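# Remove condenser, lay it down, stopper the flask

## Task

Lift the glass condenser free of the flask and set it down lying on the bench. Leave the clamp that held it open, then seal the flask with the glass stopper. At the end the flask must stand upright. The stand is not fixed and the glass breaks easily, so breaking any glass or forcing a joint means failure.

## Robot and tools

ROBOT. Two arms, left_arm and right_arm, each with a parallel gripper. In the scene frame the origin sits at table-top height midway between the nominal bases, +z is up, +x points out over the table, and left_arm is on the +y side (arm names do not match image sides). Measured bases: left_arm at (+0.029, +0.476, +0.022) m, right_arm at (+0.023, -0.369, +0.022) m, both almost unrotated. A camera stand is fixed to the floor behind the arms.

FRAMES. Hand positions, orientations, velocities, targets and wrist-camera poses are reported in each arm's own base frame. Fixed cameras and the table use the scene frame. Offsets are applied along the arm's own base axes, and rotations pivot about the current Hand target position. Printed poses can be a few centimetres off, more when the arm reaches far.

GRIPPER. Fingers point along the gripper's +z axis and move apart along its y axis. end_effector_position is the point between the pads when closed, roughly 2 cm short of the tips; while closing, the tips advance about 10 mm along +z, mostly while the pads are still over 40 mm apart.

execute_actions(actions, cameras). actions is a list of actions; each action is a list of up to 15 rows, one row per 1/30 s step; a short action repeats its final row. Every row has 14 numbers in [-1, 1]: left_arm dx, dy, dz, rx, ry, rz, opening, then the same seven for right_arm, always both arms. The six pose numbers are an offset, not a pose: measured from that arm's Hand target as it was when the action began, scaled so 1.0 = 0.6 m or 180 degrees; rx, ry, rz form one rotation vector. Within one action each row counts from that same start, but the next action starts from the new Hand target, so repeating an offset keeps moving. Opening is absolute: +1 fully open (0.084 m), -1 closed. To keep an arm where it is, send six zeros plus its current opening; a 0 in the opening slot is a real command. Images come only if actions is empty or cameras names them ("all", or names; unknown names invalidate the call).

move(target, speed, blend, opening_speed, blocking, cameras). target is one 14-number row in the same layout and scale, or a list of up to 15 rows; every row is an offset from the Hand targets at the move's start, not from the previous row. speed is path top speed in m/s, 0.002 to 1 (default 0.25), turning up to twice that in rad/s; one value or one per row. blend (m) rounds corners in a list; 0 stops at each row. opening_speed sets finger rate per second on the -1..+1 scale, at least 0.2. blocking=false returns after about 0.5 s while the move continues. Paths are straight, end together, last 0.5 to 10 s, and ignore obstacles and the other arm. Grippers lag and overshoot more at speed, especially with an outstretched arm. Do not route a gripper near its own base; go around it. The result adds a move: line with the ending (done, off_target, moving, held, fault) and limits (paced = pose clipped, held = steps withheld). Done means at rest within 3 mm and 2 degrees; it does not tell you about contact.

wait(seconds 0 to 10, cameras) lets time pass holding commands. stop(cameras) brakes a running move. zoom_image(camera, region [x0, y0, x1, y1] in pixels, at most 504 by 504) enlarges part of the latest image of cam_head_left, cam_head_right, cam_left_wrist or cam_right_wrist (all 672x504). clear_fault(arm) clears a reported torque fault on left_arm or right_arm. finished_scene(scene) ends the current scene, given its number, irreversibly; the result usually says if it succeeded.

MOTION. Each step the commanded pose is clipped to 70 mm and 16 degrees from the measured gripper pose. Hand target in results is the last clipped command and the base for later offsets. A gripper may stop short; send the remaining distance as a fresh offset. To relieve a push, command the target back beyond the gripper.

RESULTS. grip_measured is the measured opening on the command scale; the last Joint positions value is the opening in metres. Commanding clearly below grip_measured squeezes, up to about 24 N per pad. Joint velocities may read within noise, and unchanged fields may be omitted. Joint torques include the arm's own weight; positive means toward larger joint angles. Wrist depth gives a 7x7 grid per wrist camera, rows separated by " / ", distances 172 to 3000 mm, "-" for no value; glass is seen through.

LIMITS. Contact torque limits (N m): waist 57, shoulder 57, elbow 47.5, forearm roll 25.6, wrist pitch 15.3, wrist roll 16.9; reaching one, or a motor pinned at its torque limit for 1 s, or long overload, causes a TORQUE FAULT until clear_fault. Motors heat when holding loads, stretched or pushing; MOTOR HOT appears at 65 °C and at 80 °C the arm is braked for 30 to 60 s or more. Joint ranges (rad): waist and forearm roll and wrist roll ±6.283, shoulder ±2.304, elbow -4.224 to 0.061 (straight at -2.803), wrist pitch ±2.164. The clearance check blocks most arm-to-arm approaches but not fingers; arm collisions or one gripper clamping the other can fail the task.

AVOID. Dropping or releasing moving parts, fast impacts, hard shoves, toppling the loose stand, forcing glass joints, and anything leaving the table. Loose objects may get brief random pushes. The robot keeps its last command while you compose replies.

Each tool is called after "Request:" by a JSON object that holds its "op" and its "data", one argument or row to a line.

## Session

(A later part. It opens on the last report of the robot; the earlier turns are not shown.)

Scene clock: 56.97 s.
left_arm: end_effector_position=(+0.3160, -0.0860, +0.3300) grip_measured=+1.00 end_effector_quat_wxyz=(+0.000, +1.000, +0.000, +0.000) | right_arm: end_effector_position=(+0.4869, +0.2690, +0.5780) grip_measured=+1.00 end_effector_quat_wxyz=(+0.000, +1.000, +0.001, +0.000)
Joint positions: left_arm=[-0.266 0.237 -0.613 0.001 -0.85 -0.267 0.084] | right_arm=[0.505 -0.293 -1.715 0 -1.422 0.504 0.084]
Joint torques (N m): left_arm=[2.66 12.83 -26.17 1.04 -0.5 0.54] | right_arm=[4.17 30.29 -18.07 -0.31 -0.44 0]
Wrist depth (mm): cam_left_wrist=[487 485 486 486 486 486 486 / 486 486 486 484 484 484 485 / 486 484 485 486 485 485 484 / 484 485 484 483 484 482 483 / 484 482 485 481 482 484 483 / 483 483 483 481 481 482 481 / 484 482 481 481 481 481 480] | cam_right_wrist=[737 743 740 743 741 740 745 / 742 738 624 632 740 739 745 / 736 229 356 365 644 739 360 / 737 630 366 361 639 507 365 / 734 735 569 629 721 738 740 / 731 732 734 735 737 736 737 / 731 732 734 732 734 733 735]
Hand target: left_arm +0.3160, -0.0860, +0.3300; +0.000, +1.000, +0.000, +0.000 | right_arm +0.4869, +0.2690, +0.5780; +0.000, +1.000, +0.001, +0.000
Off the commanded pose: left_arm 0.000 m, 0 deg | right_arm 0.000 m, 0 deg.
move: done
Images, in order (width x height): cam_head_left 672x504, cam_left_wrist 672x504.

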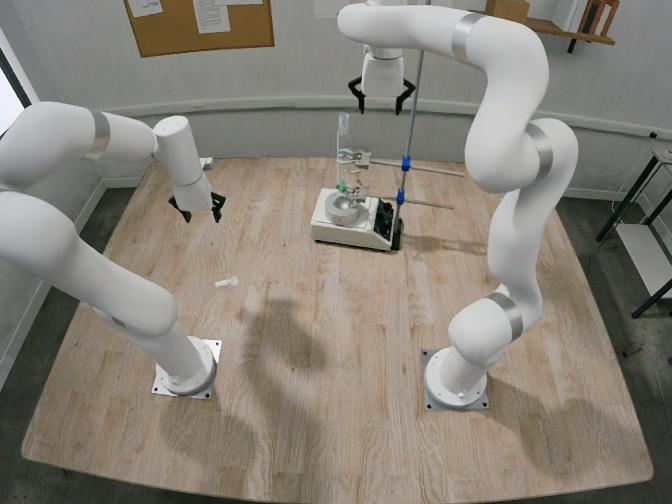

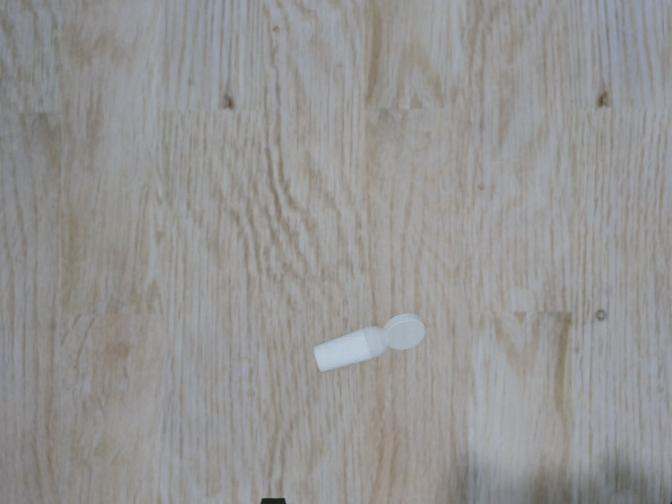

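Request:
{"op": "move", "data": {
  "target": [0, 0, 0, 0, 0, -0.5, 1, 0, 0, 0, 0, 0, 0, 1],
  "speed": 0.4,
  "cameras": ["cam_left_wrist"]
}}

Request:
{"op": "move", "data": {
  "target": [0, 0, 0, 0, 0, -0.5, 1, 0, 0, 0, 0, 0, 0, 1],
  "speed": 0.4,
  "cameras": ["cam_left_wrist"]
}}

Scene clock: 60.37 s.
left_arm: end_effector_position=(+0.3160, -0.0860, +0.3300) grip_measured=+1.00 end_effector_quat_wxyz=(+0.000, +0.707, -0.707, +0.000) | right_arm: end_effector_position=(+0.4869, +0.2690, +0.5780) grip_measured=+1.00 end_effector_quat_wxyz=(+0.000, +1.000, +0.001, +0.000)
Joint positions: left_arm=[-0.266 0.237 -0.613 0 -0.849 1.305 0.084] | right_arm=[0.505 -0.293 -1.715 0 -1.422 0.504 0.084]
Joint torques (N m): left_arm=[4.13 4.89 -25.77 -0.4 -0.59 0.52] | right_arm=[4.15 31.89 -17.22 -0.25 -0.65 -0.01]
Wrist depth (mm): cam_left_wrist=[489 488 487 484 486 485 484 / 489 486 486 485 485 484 484 / 488 486 484 484 484 483 483 / 487 485 485 482 481 483 482 / 486 484 483 484 482 484 482 / 486 485 482 483 483 479 481 / 485 482 481 483 482 481 480] | cam_right_wrist=[739 743 741 743 739 745 744 / 739 740 624 633 738 742 741 / 737 229 357 366 645 740 360 / 734 629 365 361 638 507 364 / 735 737 572 629 719 735 736 / 735 732 736 735 735 736 737 / 732 729 731 732 735 733 735]
Hand target: left_arm +0.3160, -0.0860, +0.3300; +0.000, +0.707, -0.707, +0.000 | right_arm +0.4869, +0.2690, +0.5780; +0.000, +1.000, +0.001, +0.000
Off the commanded pose: left_arm 0.000 m, 0 deg | right_arm 0.000 m, 0 deg.
move: done
Images, in order (width x height): cam_left_wrist 672x504.

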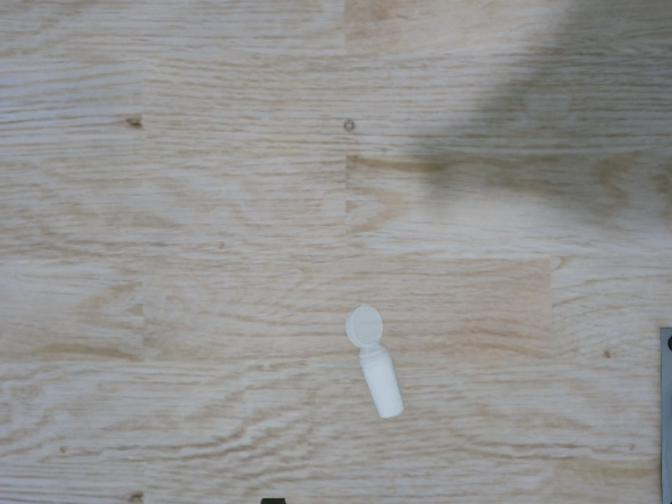

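Scene clock: 62.90 s.
left_arm: end_effector_position=(+0.3160, -0.0860, +0.3300) grip_measured=+1.00 end_effector_quat_wxyz=(+0.000, +0.000, +1.000, +0.000) | right_arm: end_effector_position=(+0.4869, +0.2690, +0.5780) grip_measured=+1.00 end_effector_quat_wxyz=(+0.000, +1.000, +0.001, +0.000)
Joint positions: left_arm=[-0.265 0.237 -0.613 -0.001 -0.85 2.876 0.084] | right_arm=[0.505 -0.293 -1.715 0 -1.422 0.504 0.084]
Joint torques (N m): left_arm=[3.25 4.67 -25.53 0.06 -0.77 0.44] | right_arm=[1.8 29.81 -18.16 -0.2 -0.69 -0.04]
Wrist depth (mm): cam_left_wrist=[484 485 486 484 468 455 480 / 485 485 485 485 485 483 483 / 488 485 485 483 484 483 482 / 484 484 484 482 483 484 483 / 484 483 483 482 482 482 481 / 484 484 484 484 481 482 480 / 484 482 483 482 482 481 482] | cam_right_wrist=[739 740 743 743 743 742 742 / 736 737 626 631 739 742 739 / 735 229 357 366 648 740 360 / 735 630 366 362 638 506 365 / 735 732 570 630 720 738 738 / 732 732 735 735 736 735 737 / 730 733 734 733 734 735 735]
Hand target: left_arm +0.3160, -0.0860, +0.3300; +0.000, +0.000, +1.000, +0.000 | right_arm +0.4869, +0.2690, +0.5780; +0.000, +1.000, +0.001, +0.000
Off the commanded pose: left_arm 0.000 m, 0 deg | right_arm 0.000 m, 0 deg.
move: done
Images, in order (width x height): cam_left_wrist 672x504.

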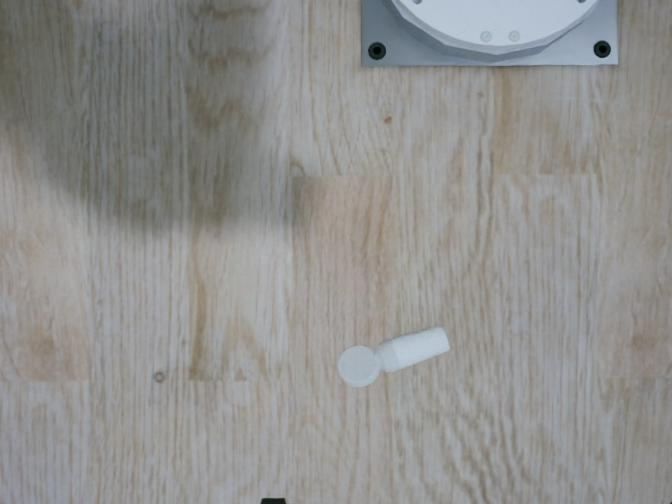

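Request:
{"op": "move", "data": {
  "target": [0, 0, -0.3333, 0, 0, 0, 1, 0, 0, 0, 0, 0, 0, 1],
  "speed": 0.3,
  "cameras": ["cam_left_wrist"]
}}

Request:
{"op": "move", "data": {
  "target": [0, 0, 0, 0, 0, 0.5, 1, 0, 0, 0, 0, 0, 0, 1],
  "speed": 0.4,
  "cameras": ["cam_left_wrist"]
}}

Request:
{"op": "move", "data": {
  "target": [0, 0, 0, 0, 0, 0.5, 1, 0, 0, 0, 0, 0, 0, 1],
  "speed": 0.4,
  "cameras": ["cam_left_wrist"]
}}

Scene clock: 67.23 s.
left_arm: end_effector_position=(+0.3160, -0.0860, +0.1301) grip_measured=+1.00 end_effector_quat_wxyz=(+0.000, +0.000, +1.000, +0.000) | right_arm: end_effector_position=(+0.4869, +0.2690, +0.5780) grip_measured=+1.00 end_effector_quat_wxyz=(+0.000, +1.000, +0.001, +0.000)
Joint positions: left_arm=[-0.265 -0.187 -0.448 -0.002 -0.262 2.878 0.084] | right_arm=[0.505 -0.293 -1.715 0 -1.422 0.504 0.084]
Joint torques (N m): left_arm=[4.08 11.42 -18.19 -0.31 0.84 0.41] | right_arm=[2.48 31.57 -17.27 -0.39 -0.8 0]
Wrist depth (mm): cam_left_wrist=[284 283 284 284 283 283 284 / 285 284 283 284 283 283 283 / 283 283 284 283 283 282 282 / 284 283 283 282 283 283 283 / 284 283 283 283 283 282 282 / 283 283 283 282 282 282 282 / 283 283 283 282 282 282 281] | cam_right_wrist=[737 740 738 741 743 744 744 / 739 740 623 630 741 743 740 / 732 229 357 366 646 739 360 / 736 630 366 361 640 508 365 / 733 735 573 629 720 735 738 / 730 735 736 734 735 735 736 / 731 734 735 734 734 733 736]
Hand target: left_arm +0.3160, -0.0860, +0.1301; +0.000, +0.000, +1.000, +0.000 | right_arm +0.4869, +0.2690, +0.5780; +0.000, +1.000, +0.001, +0.000
Off the commanded pose: left_arm 0.000 m, 0 deg | right_arm 0.000 m, 0 deg.
move: done
Images, in order (width x height): cam_left_wrist 672x504.

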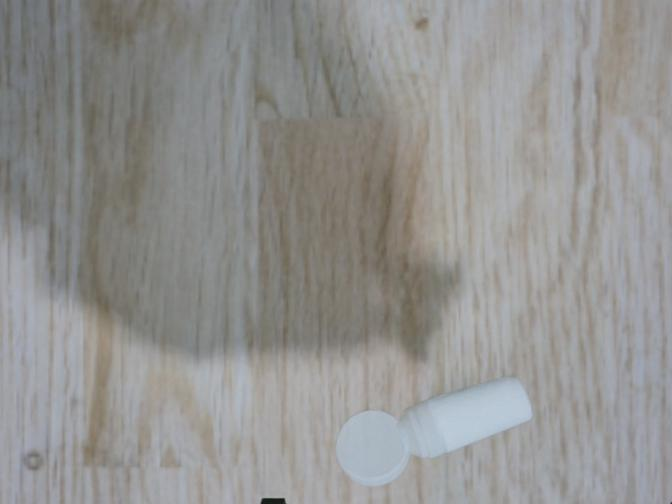

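Scene clock: 69.97 s.
left_arm: end_effector_position=(+0.3160, -0.0860, +0.1301) grip_measured=+1.00 end_effector_quat_wxyz=(+0.000, +0.707, -0.707, +0.000) | right_arm: end_effector_position=(+0.4869, +0.2690, +0.5780) grip_measured=+1.00 end_effector_quat_wxyz=(+0.000, +1.000, +0.001, +0.000)
Joint positions: left_arm=[-0.266 -0.186 -0.448 0 -0.261 1.306 0.084] | right_arm=[0.505 -0.293 -1.715 0 -1.422 0.504 0.084]
Joint torques (N m): left_arm=[-3.53 12.05 -18.99 0.86 -0.46 -0.34] | right_arm=[2.77 30.39 -17.55 -0.47 -0.64 -0.01]
Wrist depth (mm): cam_left_wrist=[285 286 285 285 284 284 284 / 286 285 285 285 284 283 283 / 286 285 284 284 284 283 283 / 284 284 284 283 283 283 282 / 284 285 284 283 282 282 282 / 284 283 284 283 282 282 282 / 284 284 283 282 266 281 281] | cam_right_wrist=[739 741 740 741 743 744 742 / 739 740 626 632 738 742 742 / 735 229 357 365 646 741 360 / 735 630 365 361 639 506 365 / 734 734 571 630 722 737 735 / 734 735 732 738 734 735 735 / 733 731 729 733 736 732 735]
Hand target: left_arm +0.3160, -0.0860, +0.1301; +0.000, +0.707, -0.707, +0.000 | right_arm +0.4869, +0.2690, +0.5780; +0.000, +1.000, +0.001, +0.000
Off the commanded pose: left_arm 0.000 m, 0 deg | right_arm 0.000 m, 0 deg.
move: done
Images, in order (width x height): cam_left_wrist 672x504.

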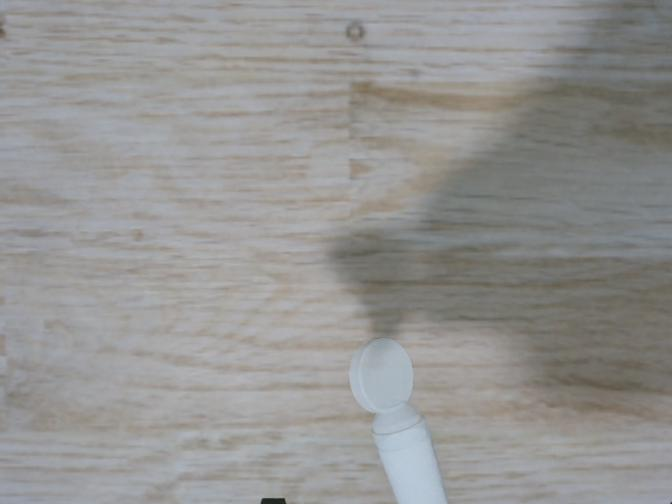

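Scene clock: 72.70 s.
left_arm: end_effector_position=(+0.3160, -0.0860, +0.1301) grip_measured=+1.00 end_effector_quat_wxyz=(+0.000, +1.000, +0.000, +0.000) | right_arm: end_effector_position=(+0.4869, +0.2690, +0.5780) grip_measured=+1.00 end_effector_quat_wxyz=(+0.000, +1.000, +0.001, +0.000)
Joint positions: left_arm=[-0.266 -0.187 -0.448 0.001 -0.262 -0.267 0.084] | right_arm=[0.505 -0.293 -1.715 0 -1.422 0.504 0.084]
Joint torques (N m): left_arm=[-5.55 10.8 -18.5 0.08 -0.59 -0.5] | right_arm=[1.97 31.73 -16.9 -0.05 -0.68 0.03]
Wrist depth (mm): cam_left_wrist=[285 285 285 284 285 284 284 / 285 285 285 284 284 284 284 / 284 284 284 284 284 283 284 / 284 284 284 284 284 283 283 / 284 283 283 284 283 283 283 / 283 284 282 265 264 282 282 / 282 282 282 282 282 282 281] | cam_right_wrist=[738 741 741 741 744 743 742 / 739 740 624 630 739 739 743 / 735 229 357 365 646 739 359 / 735 629 366 362 639 507 365 / 735 733 572 629 720 735 737 / 733 732 732 735 735 734 735 / 731 731 735 731 732 737 736]
Hand target: left_arm +0.3160, -0.0860, +0.1301; +0.000, +1.000, +0.000, +0.000 | right_arm +0.4869, +0.2690, +0.5780; +0.000, +1.000, +0.001, +0.000
Off the commanded pose: left_arm 0.000 m, 0 deg | right_arm 0.000 m, 0 deg.
move: done
Images, in order (width x height): cam_left_wrist 672x504.

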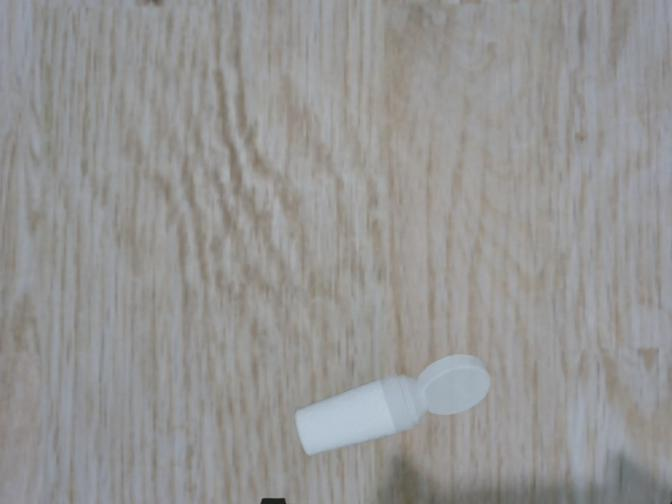

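Request:
{"op": "move", "data": {
  "target": [0, 0, 0, 0, 0, 0, 1, -0.1285, -0.0695, -0.2467, 0, 0, 0.1612, 1]
}}

Request:
{"op": "move", "data": {
  "target": [0, 0, 0, 0, 0, 0, 1, 0, 0, -0.3667, 0.2425, -0.4373, 0, 1],
  "cameras": ["all"]
}}

Scene clock: 80.40 s.
left_arm: end_effector_position=(+0.3160, -0.0860, +0.1301) grip_measured=+1.00 end_effector_quat_wxyz=(+0.000, +1.000, +0.000, +0.000) | right_arm: end_effector_position=(+0.4099, +0.2273, +0.4300) grip_measured=+1.00 end_effector_quat_wxyz=(+0.000, +0.968, +0.251, +0.000)
Joint positions: left_arm=[-0.266 -0.187 -0.448 0.002 -0.262 -0.268 0.084] | right_arm=[0.506 -0.062 -1.118 0 -1.057 -0.001 0.084]
Joint torques (N m): left_arm=[-4.23 12.57 -18.15 0.43 -0.69 -0.53] | right_arm=[-2.47 30.9 -16.4 1.07 1.11 -0.13]
Wrist depth (mm): cam_left_wrist=[286 286 285 285 286 285 284 / 285 285 285 285 284 285 284 / 284 284 284 284 284 283 283 / 284 284 283 283 284 283 283 / 284 284 283 283 283 282 283 / 283 283 282 265 264 283 283 / 282 283 282 282 282 281 283] | cam_right_wrist=[588 588 424 222 362 224 224 / 588 587 545 423 378 485 593 / 587 587 588 557 482 511 360 / 585 586 587 587 520 572 379 / 586 586 587 589 586 587 588 / 585 586 585 586 586 589 588 / 583 583 584 584 585 585 587]
Hand target: left_arm +0.3160, -0.0860, +0.1301; +0.000, +1.000, +0.000, +0.000 | right_arm +0.4098, +0.2273, +0.4300; +0.000, +0.968, +0.251, +0.000
Off the commanded pose: left_arm 0.000 m, 0 deg | right_arm 0.000 m, 0 deg.
move: done

Scene clock: 84.13 s.
left_arm: end_effector_position=(+0.3160, -0.0860, +0.1301) grip_measured=+1.00 end_effector_quat_wxyz=(+0.000, +1.000, +0.000, +0.000) | right_arm: end_effector_position=(+0.4099, +0.2273, +0.2100) grip_measured=+1.00 end_effector_quat_wxyz=(-0.177, +0.684, +0.178, +0.685)
Joint positions: left_arm=[-0.266 -0.187 -0.448 0.002 -0.262 -0.268 0.084] | right_arm=[0.506 -0.706 -0.304 0 1.974 -0.001 0.084]
Joint torques (N m): left_arm=[-3.44 11.35 -17.51 0.94 -0.67 -0.56] | right_arm=[-0.34 25.33 -4.84 0.05 2.97 0]
Wrist depth (mm): cam_left_wrist=[285 285 285 286 286 284 284 / 285 285 285 285 285 285 284 / 284 284 284 284 284 284 284 / 284 284 283 283 284 284 283 / 284 283 283 283 283 283 283 / 283 283 283 265 264 283 282 / 282 282 283 282 282 281 282] | cam_right_wrist=[2538 2348 2151 1940 1833 1698 1622 / 2556 2340 2132 329 295 314 1607 / 2519 2381 2106 1924 1795 1698 1600 / 2538 2325 2093 1919 1809 1706 1593 / 2528 2333 2119 1946 1833 1694 1593 / 2483 2302 2068 353 1795 1690 1600 / 1016 1013 - 324 280 292 267]
Hand target: left_arm +0.3160, -0.0860, +0.1301; +0.000, +1.000, +0.000, +0.000 | right_arm +0.4098, +0.2273, +0.2100; -0.177, +0.684, +0.178, +0.685
Off the commanded pose: left_arm 0.000 m, 0 deg | right_arm 0.000 m, 0 deg.
move: done

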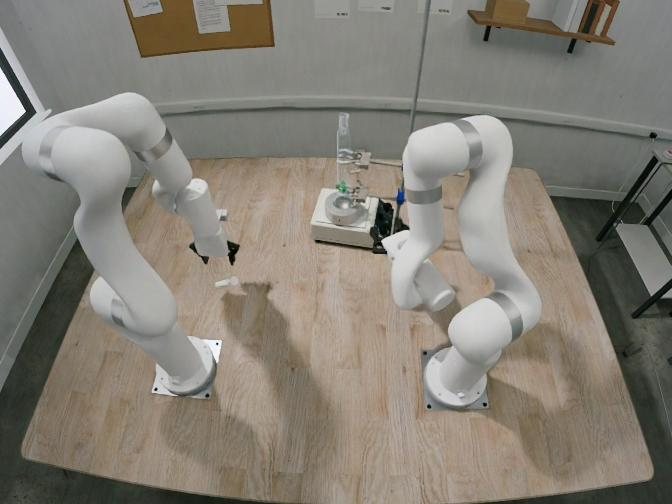

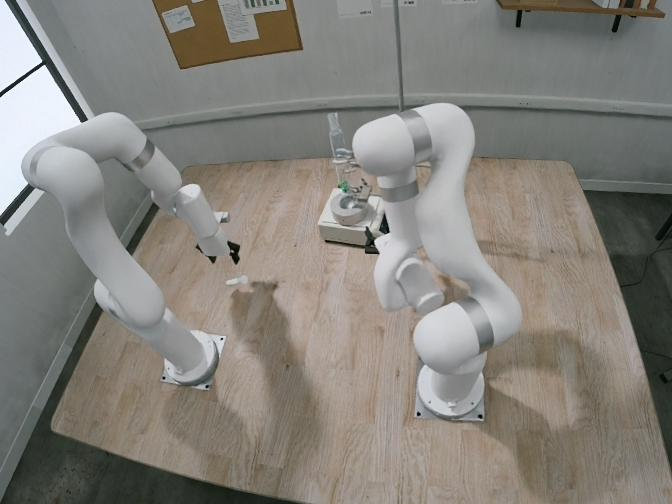

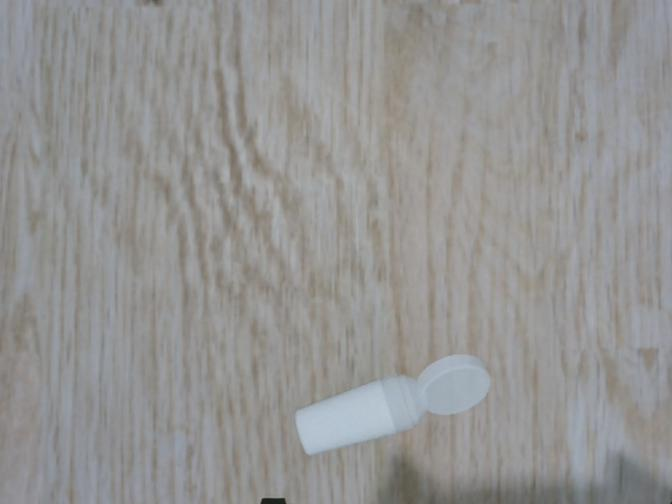

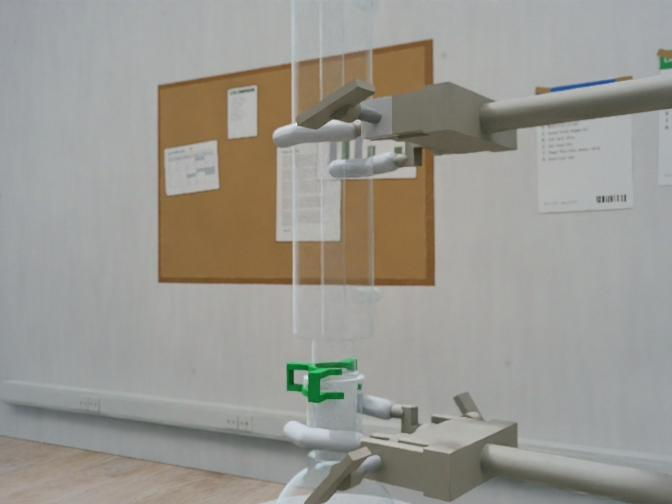

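Request:
{"op": "zoom_image", "data": {
  "camera": "cam_right_wrist",
  "region": [260, 340, 440, 480]
}}

Request:
{"op": "zoom_image", "data": {
  "camera": "cam_right_wrist",
  "region": [260, 60, 520, 200]
}}

Scaled by 2.800 from the camera's 672x504 image, which has a finer 960x720 frame.

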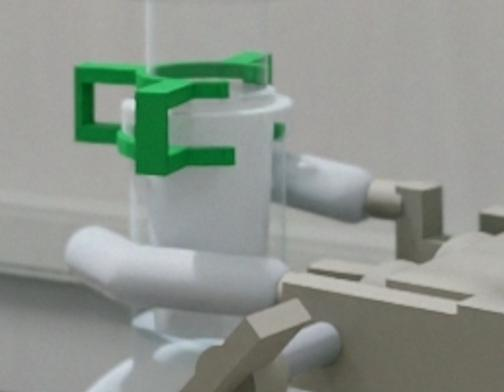

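Scaled by 1.938 from the camera's 672x504 image, which has a finer 960x720 frame.

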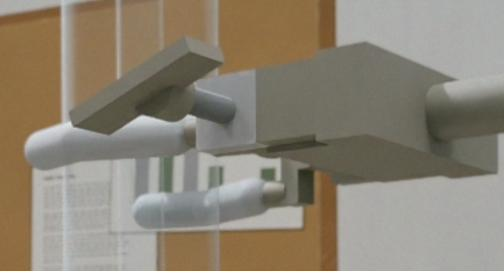

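Request:
{"op": "move", "data": {
  "target": [0.275, -0.085, 0.3667, 0, 0, -0.0884, 1, 0, 0, 0, 0, 0, 0, 1]
}}

Request:
{"op": "move", "data": {
  "target": [0, 0, -0.1667, -0.137, -0.4809, 0, 1, 0, 0, 0, 0, 0, 0, 1]
}}

Request:
{"op": "move", "data": {
  "target": [0.1367, -0.3433, -0.0417, 0, 0, -0.3732, -0.286, 0, 0, 0, 0, 0, 0, 1],
  "cameras": ["all"]
}}

Scene clock: 91.13 s.
left_arm: end_effector_position=(+0.4810, -0.1370, +0.3501) grip_measured=+1.00 end_effector_quat_wxyz=(+0.000, +0.990, -0.138, +0.000) | right_arm: end_effector_position=(+0.4098, +0.2273, +0.2100) grip_measured=+1.00 end_effector_quat_wxyz=(-0.177, +0.684, +0.178, +0.685)
Joint positions: left_arm=[-0.278 -0.193 -1.082 0.001 -0.888 0 0.084] | right_arm=[0.506 -0.706 -0.304 0 1.974 -0.001 0.084]
Joint torques (N m): left_arm=[3.06 18.58 -26.27 0.39 -0.61 0.42] | right_arm=[-0.95 25.02 -3.66 0.74 2.71 -0.15]
Wrist depth (mm): cam_left_wrist=[508 506 508 507 507 506 455 / 508 506 505 507 505 505 503 / 504 506 506 505 503 505 503 / 506 503 504 506 505 503 501 / 502 502 504 500 503 504 504 / 503 502 502 503 501 500 500 / 503 501 501 501 500 500 499] | cam_right_wrist=[2566 2364 2132 1940 1818 1702 1645 / 2538 2348 2125 291 295 314 1596 / 2547 2325 2087 1935 1804 1698 1615 / 2519 2333 2093 1919 1804 1681 1607 / 2547 2348 2125 1935 1818 1686 1596 / 2547 2264 2074 352 1781 1677 1604 / 1013 1017 - 324 279 291 267]
Hand target: left_arm +0.4810, -0.1370, +0.3501; +0.000, +0.990, -0.138, +0.000 | right_arm +0.4098, +0.2273, +0.2100; -0.177, +0.684, +0.178, +0.685
Off the commanded pose: left_arm 0.000 m, 0 deg | right_arm 0.000 m, 0 deg.
move: done

Scene clock: 94.83 s.
left_arm: end_effector_position=(+0.4810, -0.1370, +0.2501) grip_measured=+1.00 end_effector_quat_wxyz=(+0.098, +0.700, -0.098, +0.700) | right_arm: end_effector_position=(+0.4098, +0.2273, +0.2100) grip_measured=+1.00 end_effector_quat_wxyz=(-0.177, +0.684, +0.178, +0.685)
Joint positions: left_arm=[-0.278 -0.541 -0.324 -0.001 1.788 0 0.084] | right_arm=[0.506 -0.706 -0.304 0 1.974 -0.001 0.084]
Joint torques (N m): left_arm=[-2.94 17.43 -9.9 -0.67 2.3 -0.59] | right_arm=[-2.03 26.22 -3.95 0.17 2.7 -0.01]
Wrist depth (mm): cam_left_wrist=[1462 1546 1585 1673 1728 1852 1930 / 1455 1546 1585 1702 1745 1823 1914 / 1446 1529 1600 1657 1732 1833 1862 / 1474 1526 1604 1638 1758 1833 1919 / 1455 1539 1585 1638 1754 1823 1930 / 1477 1533 1607 1649 1741 1785 1877 / 1420 1468 1546 1638 1702 1809 1898] | cam_right_wrist=[2566 2389 2112 1957 1828 1702 1649 / 2547 2348 2112 291 295 314 1611 / 2538 2364 2106 1930 1804 1702 1593 / 2528 2333 2099 1935 1823 1681 1607 / 2528 2340 2106 1957 1823 1694 1604 / 2519 2286 2087 352 1772 1706 1589 / 1017 1016 - 324 280 291 267]
Hand target: left_arm +0.4810, -0.1370, +0.2501; +0.098, +0.700, -0.098, +0.700 | right_arm +0.4098, +0.2273, +0.2100; -0.177, +0.684, +0.178, +0.685
Off the commanded pose: left_arm 0.000 m, 0 deg | right_arm 0.000 m, 0 deg.
move: done

Scene clock: 97.70 s.
left_arm: end_effector_position=(+0.5630, -0.3430, +0.2250) grip_measured=-0.30 end_effector_quat_wxyz=(+0.469, +0.529, -0.469, +0.529) | right_arm: end_effector_position=(+0.4098, +0.2273, +0.2100) grip_measured=+1.00 end_effector_quat_wxyz=(-0.177, +0.684, +0.178, +0.685)
Joint positions: left_arm=[-0.186 -0.894 -1.112 1.271 1.505 -0.209 0.031] | right_arm=[0.506 -0.706 -0.304 0 1.974 -0.001 0.084]
Joint torques (N m): left_arm=[-6.37 30.16 -19.47 0.25 2.43 -0.38] | right_arm=[-1.7 24.29 -4.18 0.1 2.7 -0.1]
Wrist depth (mm): cam_left_wrist=[2431 - - - - - - / 2364 - - - - - - / 2422 - - 320 344 - - / 2431 - - - - - - / 2340 - - - - - - / 2302 - - - 461 2457 1141 / 2199 954 877 332 264 305 935] | cam_right_wrist=[2556 2372 2132 1974 1823 1694 1634 / 2566 2348 2119 291 295 314 1611 / 2538 2364 2112 1924 1785 1690 1600 / 2547 2325 2099 1935 1804 1715 1607 / 427 2302 2119 1940 1823 1673 1604 / 385 2257 2080 352 1790 1690 1596 / 1016 1011 - 324 279 291 267]
Hand target: left_arm +0.5630, -0.3430, +0.2250; +0.469, +0.529, -0.469, +0.529 | right_arm +0.4098, +0.2273, +0.2100; -0.177, +0.684, +0.178, +0.685
Off the commanded pose: left_arm 0.000 m, 0 deg | right_arm 0.000 m, 0 deg.
move: done

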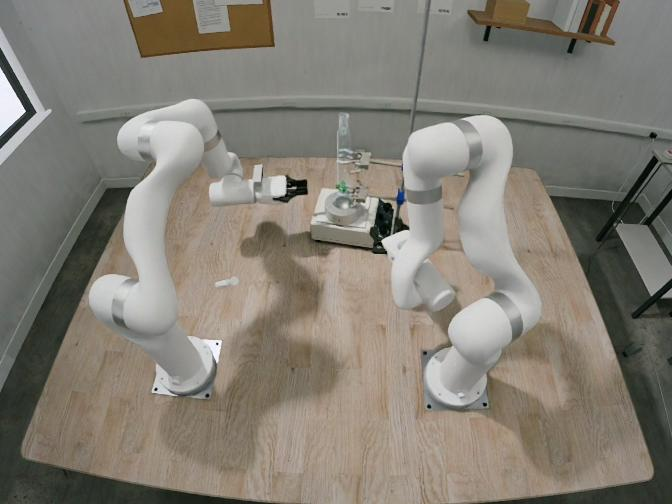

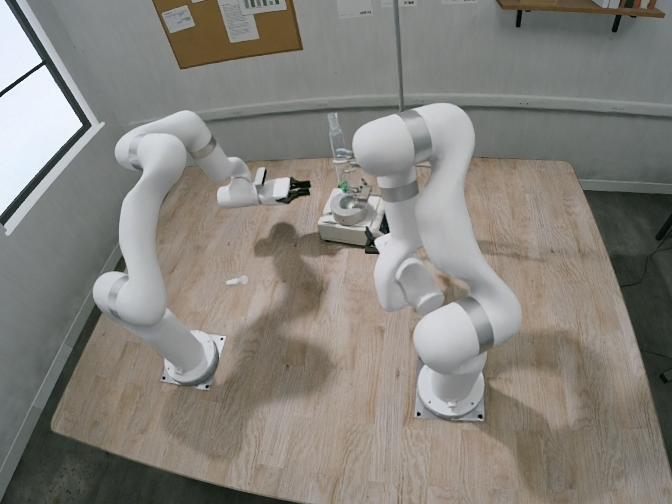

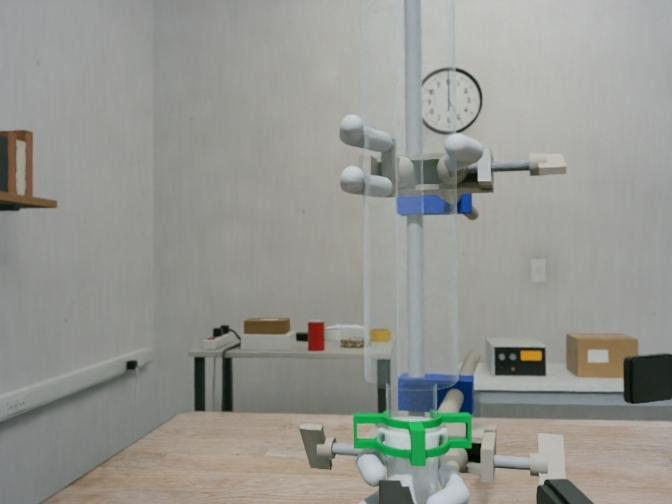

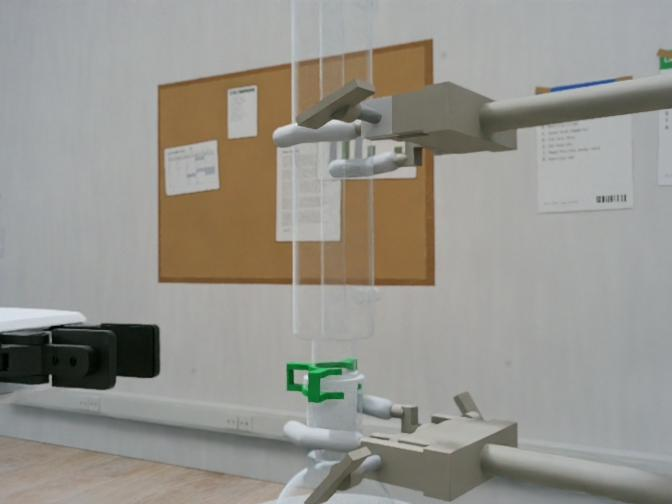

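Request:
{"op": "move", "data": {
  "target": [0.0156, -0.1287, 0, 0, 0, 0, -0.45, 0, 0, 0, 0, 0, 0, 1],
  "speed": 0.12,
  "cameras": ["cam_left_wrist", "cam_right_wrist"]
}}

Request:
{"op": "zoom_image", "data": {
  "camera": "cam_right_wrist",
  "region": [160, 280, 440, 480]
}}

Request:
{"op": "zoom_image", "data": {
  "camera": "cam_left_wrist",
  "region": [300, 360, 600, 504]
}}

Scene clock: 102.17 s.
left_arm: end_effector_position=(+0.5724, -0.4202, +0.2250) grip_measured=-0.47 end_effector_quat_wxyz=(+0.469, +0.529, -0.469, +0.529) | right_arm: end_effector_position=(+0.4098, +0.2273, +0.2100) grip_measured=+1.00 end_effector_quat_wxyz=(-0.177, +0.684, +0.178, +0.685)
Joint positions: left_arm=[-0.316 -0.934 -1.202 1.147 1.459 -0.244 0.024] | right_arm=[0.506 -0.706 -0.304 0 1.974 -0.001 0.084]
Joint torques (N m): left_arm=[-4.11 32.24 -19.56 -0.1 0.57 -0.64] | right_arm=[-0.87 25.26 -4.17 0.03 2.61 0.06]
Wrist depth (mm): cam_left_wrist=[2405 - - - - - 2960 / 2381 2960 - - 391 2999 2973 / 2422 2948 - - 377 - - / 2381 - - - - 2986 2973 / 2397 - - - - 2899 2851 / 2271 2899 - - 388 2397 2614 / 2199 957 1051 - 272 944 935] | cam_right_wrist=[2538 2340 2119 1957 1823 1690 1645 / 2556 2340 2099 291 295 314 1596 / 2556 2356 2106 1957 1795 1677 1604 / 2483 2340 2112 1930 1838 1694 1604 / 388 425 2074 1951 1838 1690 1585 / 362 372 380 352 1785 1677 1596 / 1020 1017 - 323 279 291 267]
Hand target: left_arm +0.5724, -0.4202, +0.2250; +0.469, +0.529, -0.469, +0.529 | right_arm +0.4098, +0.2273, +0.2100; -0.177, +0.684, +0.178, +0.685
Off the commanded pose: left_arm 0.000 m, 0 deg | right_arm 0.000 m, 0 deg.
move: done
Images, in order (width x height): cam_left_wrist 672x504, cam_right_wrist 672x504.

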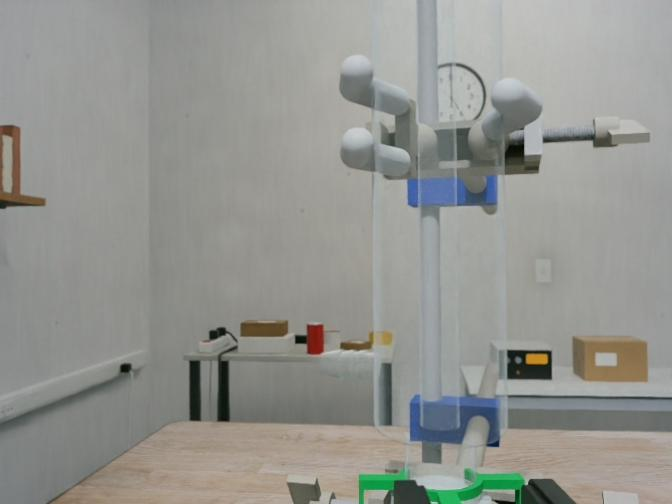

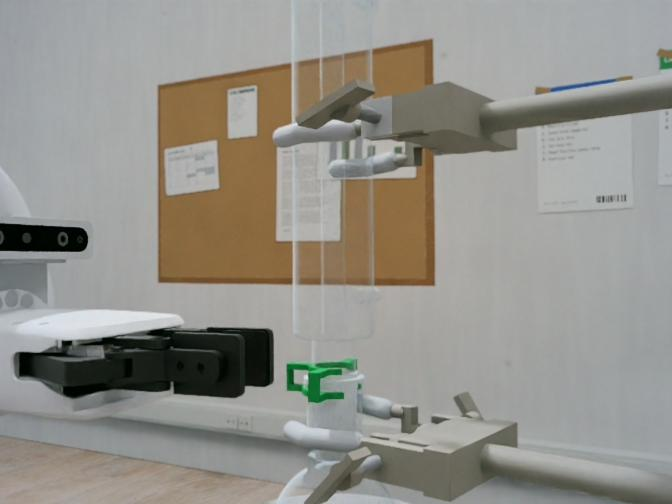

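Scaled by 1.800 from the camera's 672x504 image, which has a finer 960x720 frame.

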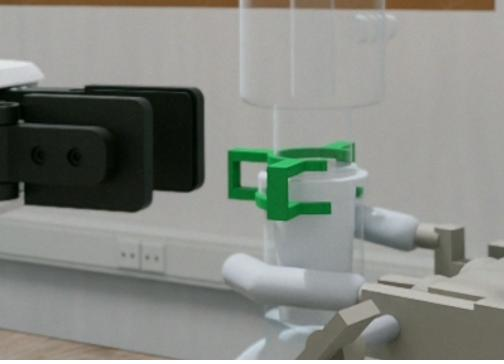

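Scaled by 1.680 from the camera's 672x504 image, which has a finer 960x720 frame.

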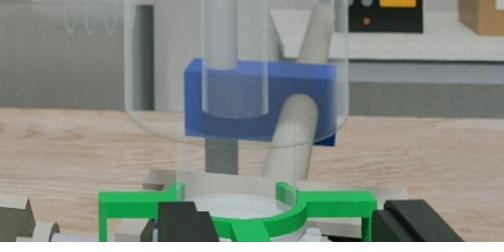

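Request:
{"op": "move", "data": {
  "target": [0.0045, -0.0371, 0.005, 0, 0, 0, -0.72, 0, 0, 0, 0, 0, 0, 1],
  "speed": 0.03,
  "cameras": ["cam_left_wrist", "cam_right_wrist"]
}}

Request:
{"op": "zoom_image", "data": {
  "camera": "cam_right_wrist",
  "region": [160, 280, 440, 480]
}}

Request:
{"op": "zoom_image", "data": {
  "camera": "cam_left_wrist",
  "region": [300, 360, 600, 504]
}}

Scene clock: 107.47 s.
left_arm: end_effector_position=(+0.5751, -0.4424, +0.2280) grip_measured=-0.74 end_effector_quat_wxyz=(+0.469, +0.529, -0.469, +0.529) | right_arm: end_effector_position=(+0.4098, +0.2273, +0.2100) grip_measured=+1.00 end_effector_quat_wxyz=(-0.177, +0.684, +0.178, +0.685)
Joint positions: left_arm=[-0.351 -0.942 -1.232 1.116 1.441 -0.259 0.011] | right_arm=[0.506 -0.706 -0.304 0 1.974 -0.001 0.084]
Joint torques (N m): left_arm=[-5.01 31.75 -20.63 -0.42 0.61 -0.48] | right_arm=[-2.09 24.69 -3.77 -0.2 2.67 -0.06]
Wrist depth (mm): cam_left_wrist=[2397 - - - - - 2999 / 2389 2973 - - 216 2986 2886 / 2348 2911 - - 242 2973 2973 / 2333 - - - - - 2948 / 2372 - - - - 2973 2874 / 2279 2899 2738 - 2309 2414 2448 / 2213 963 966 954 365 948 945] | cam_right_wrist=[2566 2364 2132 1962 1818 1694 1634 / 2585 2348 2099 291 295 314 1600 / 2483 2340 2112 1908 1804 1694 1611 / 517 2340 2119 1930 1809 1677 1600 / 379 422 2026 1935 1823 1690 1600 / 363 361 351 352 1781 1686 1600 / 1016 1019 - 324 279 291 267]
Hand target: left_arm +0.5751, -0.4425, +0.2280; +0.469, +0.529, -0.469, +0.529 | right_arm +0.4098, +0.2273, +0.2100; -0.177, +0.684, +0.178, +0.685
Off the commanded pose: left_arm 0.000 m, 0 deg | right_arm 0.000 m, 0 deg.
move: done
Images, in order (width x height): cam_left_wrist 672x504, cam_right_wrist 672x504.

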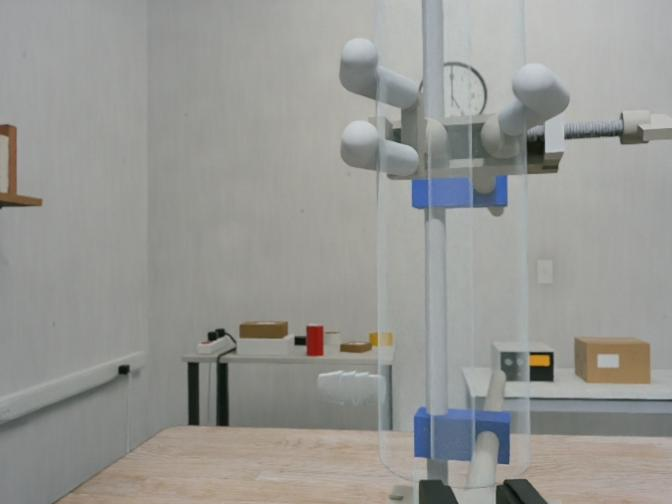

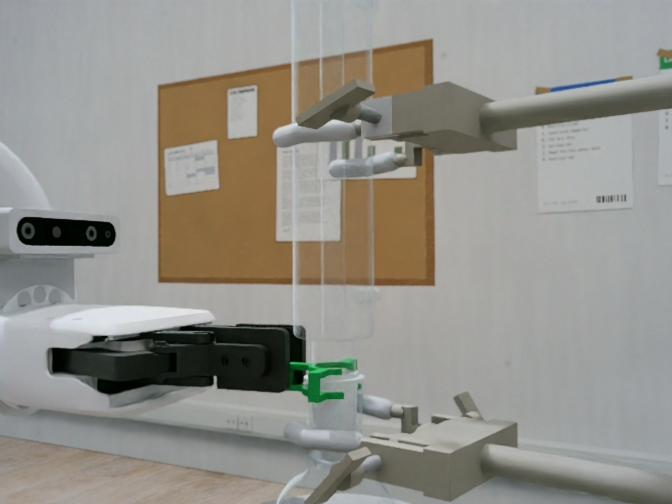

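Scaled by 1.800 from the camera's 672x504 image, which has a finer 960x720 frame.

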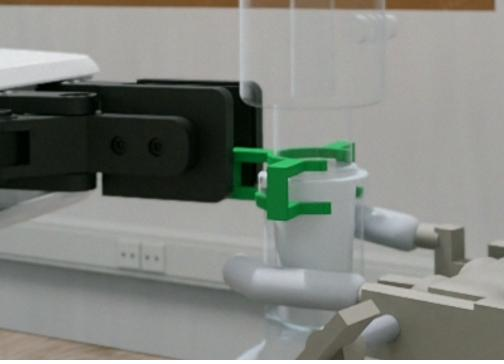

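Scaled by 1.680 from the camera's 672x504 image, which has a finer 960x720 frame.

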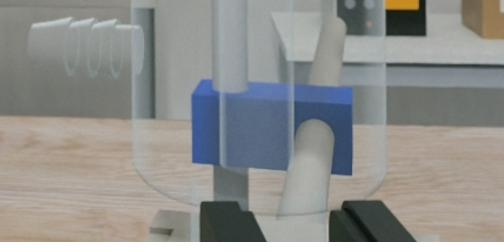

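Request:
{"op": "move", "data": {
  "target": [0, 0, 0, 0, 0, 0, -1, 0, 0, 0, 0, 0, 0, 1],
  "opening_speed": 0.3,
  "cameras": ["cam_left_wrist", "cam_right_wrist"]
}}

Request:
{"op": "zoom_image", "data": {
  "camera": "cam_right_wrist",
  "region": [160, 280, 440, 480]
}}

Scene clock: 109.57 s.
left_arm: end_effector_position=(+0.5751, -0.4425, +0.2280) grip_measured=-0.89 end_effector_quat_wxyz=(+0.469, +0.529, -0.469, +0.529) | right_arm: end_effector_position=(+0.4098, +0.2273, +0.2100) grip_measured=+1.00 end_effector_quat_wxyz=(-0.177, +0.684, +0.178, +0.685)
Joint positions: left_arm=[-0.351 -0.942 -1.232 1.116 1.441 -0.26 0.005] | right_arm=[0.506 -0.706 -0.304 0 1.974 -0.001 0.084]
Joint torques (N m): left_arm=[-4.11 33.84 -17.07 -0.09 1.07 -0.45] | right_arm=[-0.66 25.22 -4.52 0.81 2.84 -0.06]
Wrist depth (mm): cam_left_wrist=[2356 - - - - 2999 2874 / 2333 2948 - - 216 2948 2960 / 2356 2923 - - 242 - 2911 / 2364 - - - - 2986 2899 / 2381 - - - - - 2948 / 2286 2923 2717 - 2309 2381 2414 / 2172 968 963 958 365 868 937] | cam_right_wrist=[2575 2340 2132 1946 1818 1698 1626 / 2556 2348 2112 291 295 314 1596 / 2465 2356 2099 1946 1781 1694 1600 / 519 2348 2112 1919 1809 1702 1600 / 379 387 2014 1962 1838 1694 1593 / 364 361 356 352 1799 1698 1600 / 1017 1016 - 323 279 291 267]
Hand target: left_arm +0.5751, -0.4425, +0.2280; +0.469, +0.529, -0.469, +0.529 | right_arm +0.4098, +0.2273, +0.2100; -0.177, +0.684, +0.178, +0.685
Off the commanded pose: left_arm 0.000 m, 0 deg | right_arm 0.000 m, 0 deg.
move: done
Images, in order (width x height): cam_left_wrist 672x504, cam_right_wrist 672x504.

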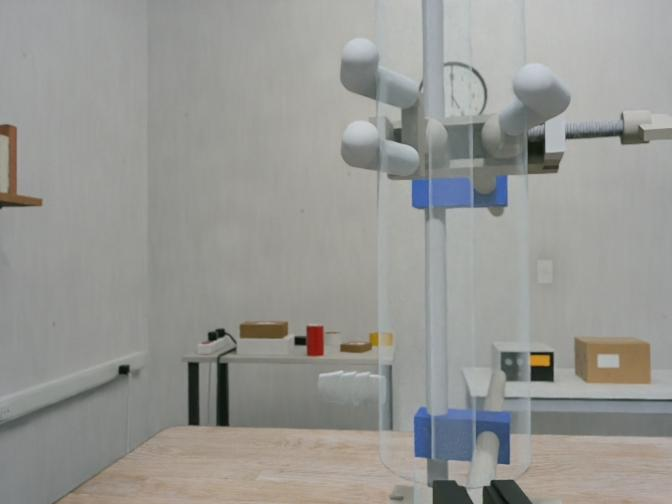

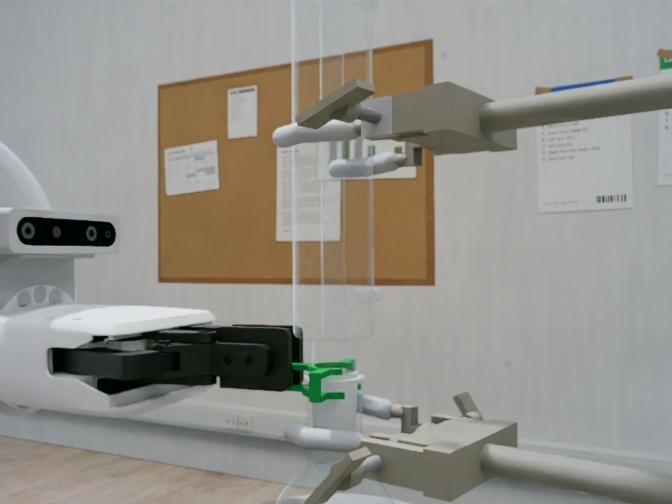

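Scaled by 1.800 from the camera's 672x504 image, which has a finer 960x720 frame.

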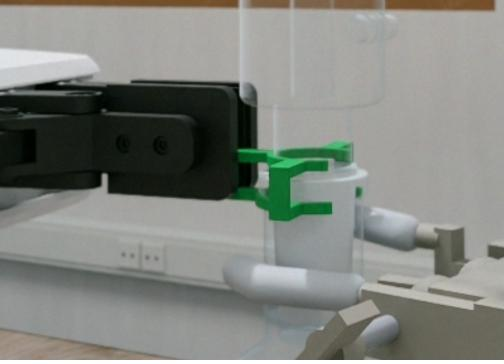

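Request:
{"op": "move", "data": {
  "target": [-0.0016, 0.0132, 0, 0, 0, 0, -1, 0, 0, 0, 0, 0, 0, 1],
  "speed": 0.02,
  "cameras": ["cam_left_wrist", "cam_right_wrist"]
}}

Request:
{"op": "zoom_image", "data": {
  "camera": "cam_right_wrist",
  "region": [160, 280, 440, 480]
}}

Scene clock: 110.67 s.
left_arm: end_effector_position=(+0.5741, -0.4345, +0.2280) grip_measured=-0.89 end_effector_quat_wxyz=(+0.469, +0.529, -0.469, +0.529) | right_arm: end_effector_position=(+0.4098, +0.2273, +0.2100) grip_measured=+1.00 end_effector_quat_wxyz=(-0.177, +0.684, +0.178, +0.685)
Joint positions: left_arm=[-0.339 -0.937 -1.22 1.127 1.447 -0.255 0.005] | right_arm=[0.506 -0.706 -0.304 0 1.974 -0.001 0.084]
Joint torques (N m): left_arm=[6.81 39.03 -12.77 0.69 2.5 0.47] | right_arm=[-1.48 25.93 -4.52 0.33 2.76 -0.11]
Wrist depth (mm): cam_left_wrist=[2422 - - - - - 2999 / 2389 2973 - - 375 2973 2973 / 2333 2973 - - 245 2948 2948 / 2348 - - - - - 2886 / 2325 - - - - 2986 - / 2294 2923 2782 - 379 2364 2439 / 2192 962 959 956 367 868 945] | cam_right_wrist=[2528 2364 2132 1962 1823 1694 1642 / 2585 2356 2138 291 295 314 1604 / 2465 2340 2099 1946 1799 1706 1607 / 528 2340 2106 1930 1799 1698 1600 / 376 379 2044 1951 1833 1686 1607 / 363 365 359 352 1795 1690 1589 / 1016 1011 - 323 280 292 267]
Hand target: left_arm +0.5741, -0.4345, +0.2280; +0.469, +0.529, -0.469, +0.529 | right_arm +0.4098, +0.2273, +0.2100; -0.177, +0.684, +0.178, +0.685
Off the commanded pose: left_arm 0.000 m, 0 deg | right_arm 0.000 m, 0 deg.
move: done
Images, in order (width x height): cam_left_wrist 672x504, cam_right_wrist 672x504.

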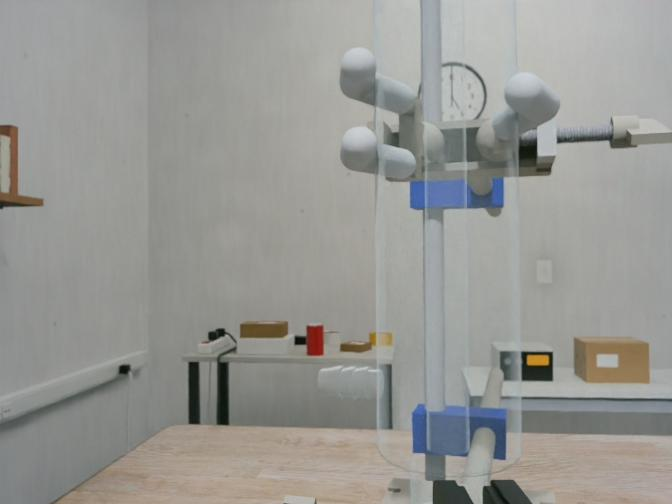

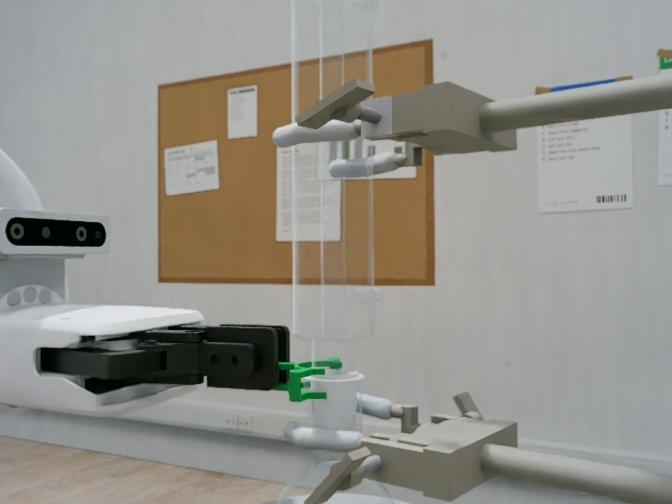

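Scaled by 1.800 from the camera's 672x504 image, which has a finer 960x720 frame.

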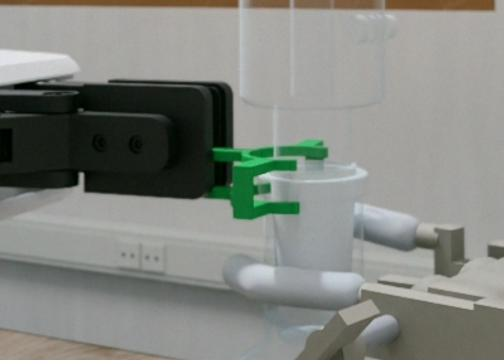

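Request:
{"op": "move", "data": {
  "target": [
    [-0.006, 0.0495, 0, 0, 0, 0, -1, 0, 0, 0, 0, 0, 0, 1],
    [-0.015, 0.165, 0, 0, 0, 0, -1, 0, 0, 0, 0, 0, 0, 1]
  ],
  "speed": [0.03, 0.1],
  "blend": 0.01,
  "cameras": ["cam_left_wrist", "cam_right_wrist"]
}}

Request:
{"op": "zoom_image", "data": {
  "camera": "cam_right_wrist",
  "region": [60, 280, 400, 504]
}}

Scene clock: 113.33 s.
left_arm: end_effector_position=(+0.5651, -0.3356, +0.2280) grip_measured=-0.89 end_effector_quat_wxyz=(+0.469, +0.529, -0.469, +0.529) | right_arm: end_effector_position=(+0.4098, +0.2273, +0.2100) grip_measured=+1.00 end_effector_quat_wxyz=(-0.177, +0.684, +0.178, +0.685)
Joint positions: left_arm=[-0.172 -0.888 -1.112 1.285 1.507 -0.215 0.005] | right_arm=[0.506 -0.706 -0.304 0 1.974 -0.001 0.084]
Joint torques (N m): left_arm=[3.52 38.08 -12.69 -0.17 2.33 0.52] | right_arm=[-1.15 26.19 -3.58 0.04 2.7 0.04]
Wrist depth (mm): cam_left_wrist=[2397 - - - - - - / 2414 - - - - - - / 2372 - - 291 460 - - / 2414 - - - - - - / 2340 - - 2805 - - - / 2302 2923 - - 470 2501 1158 / 2178 969 962 339 274 871 945] | cam_right_wrist=[2538 2348 2138 1957 1804 1694 1645 / 2595 2364 2106 291 295 314 1600 / 2556 2356 2112 1930 1790 1702 1600 / 2566 2356 2125 1935 1813 1686 1593 / 432 2286 2138 1930 1823 1694 1596 / 2405 2257 2068 353 1785 1698 1596 / 1017 1011 - 323 279 292 267]
Hand target: left_arm +0.5651, -0.3355, +0.2280; +0.469, +0.529, -0.469, +0.529 | right_arm +0.4098, +0.2273, +0.2100; -0.177, +0.684, +0.178, +0.685
Off the commanded pose: left_arm 0.000 m, 0 deg | right_arm 0.000 m, 0 deg.
move: done
Images, in order (width x height): cam_left_wrist 672x504, cam_right_wrist 672x504.

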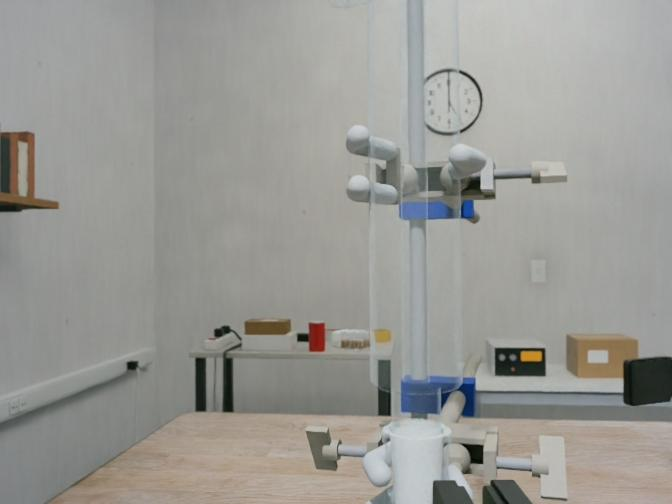

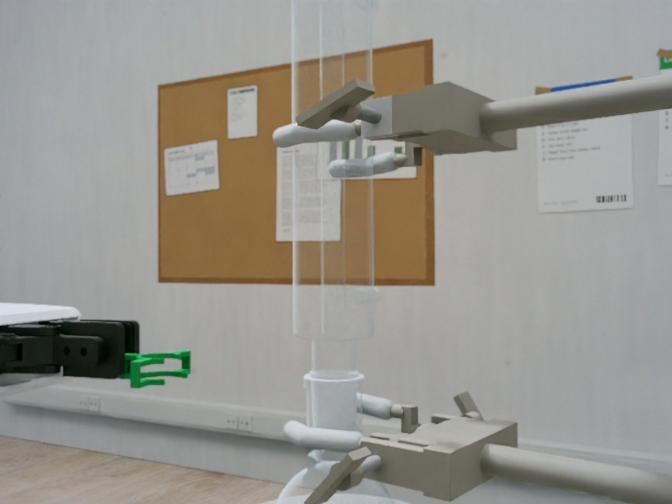

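Scaled by 1.482 from the camera's 672x504 image, which has a finer 960x720 frame.

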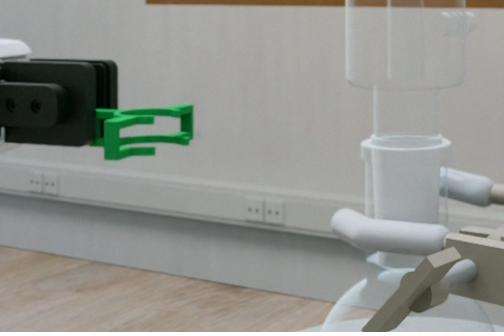

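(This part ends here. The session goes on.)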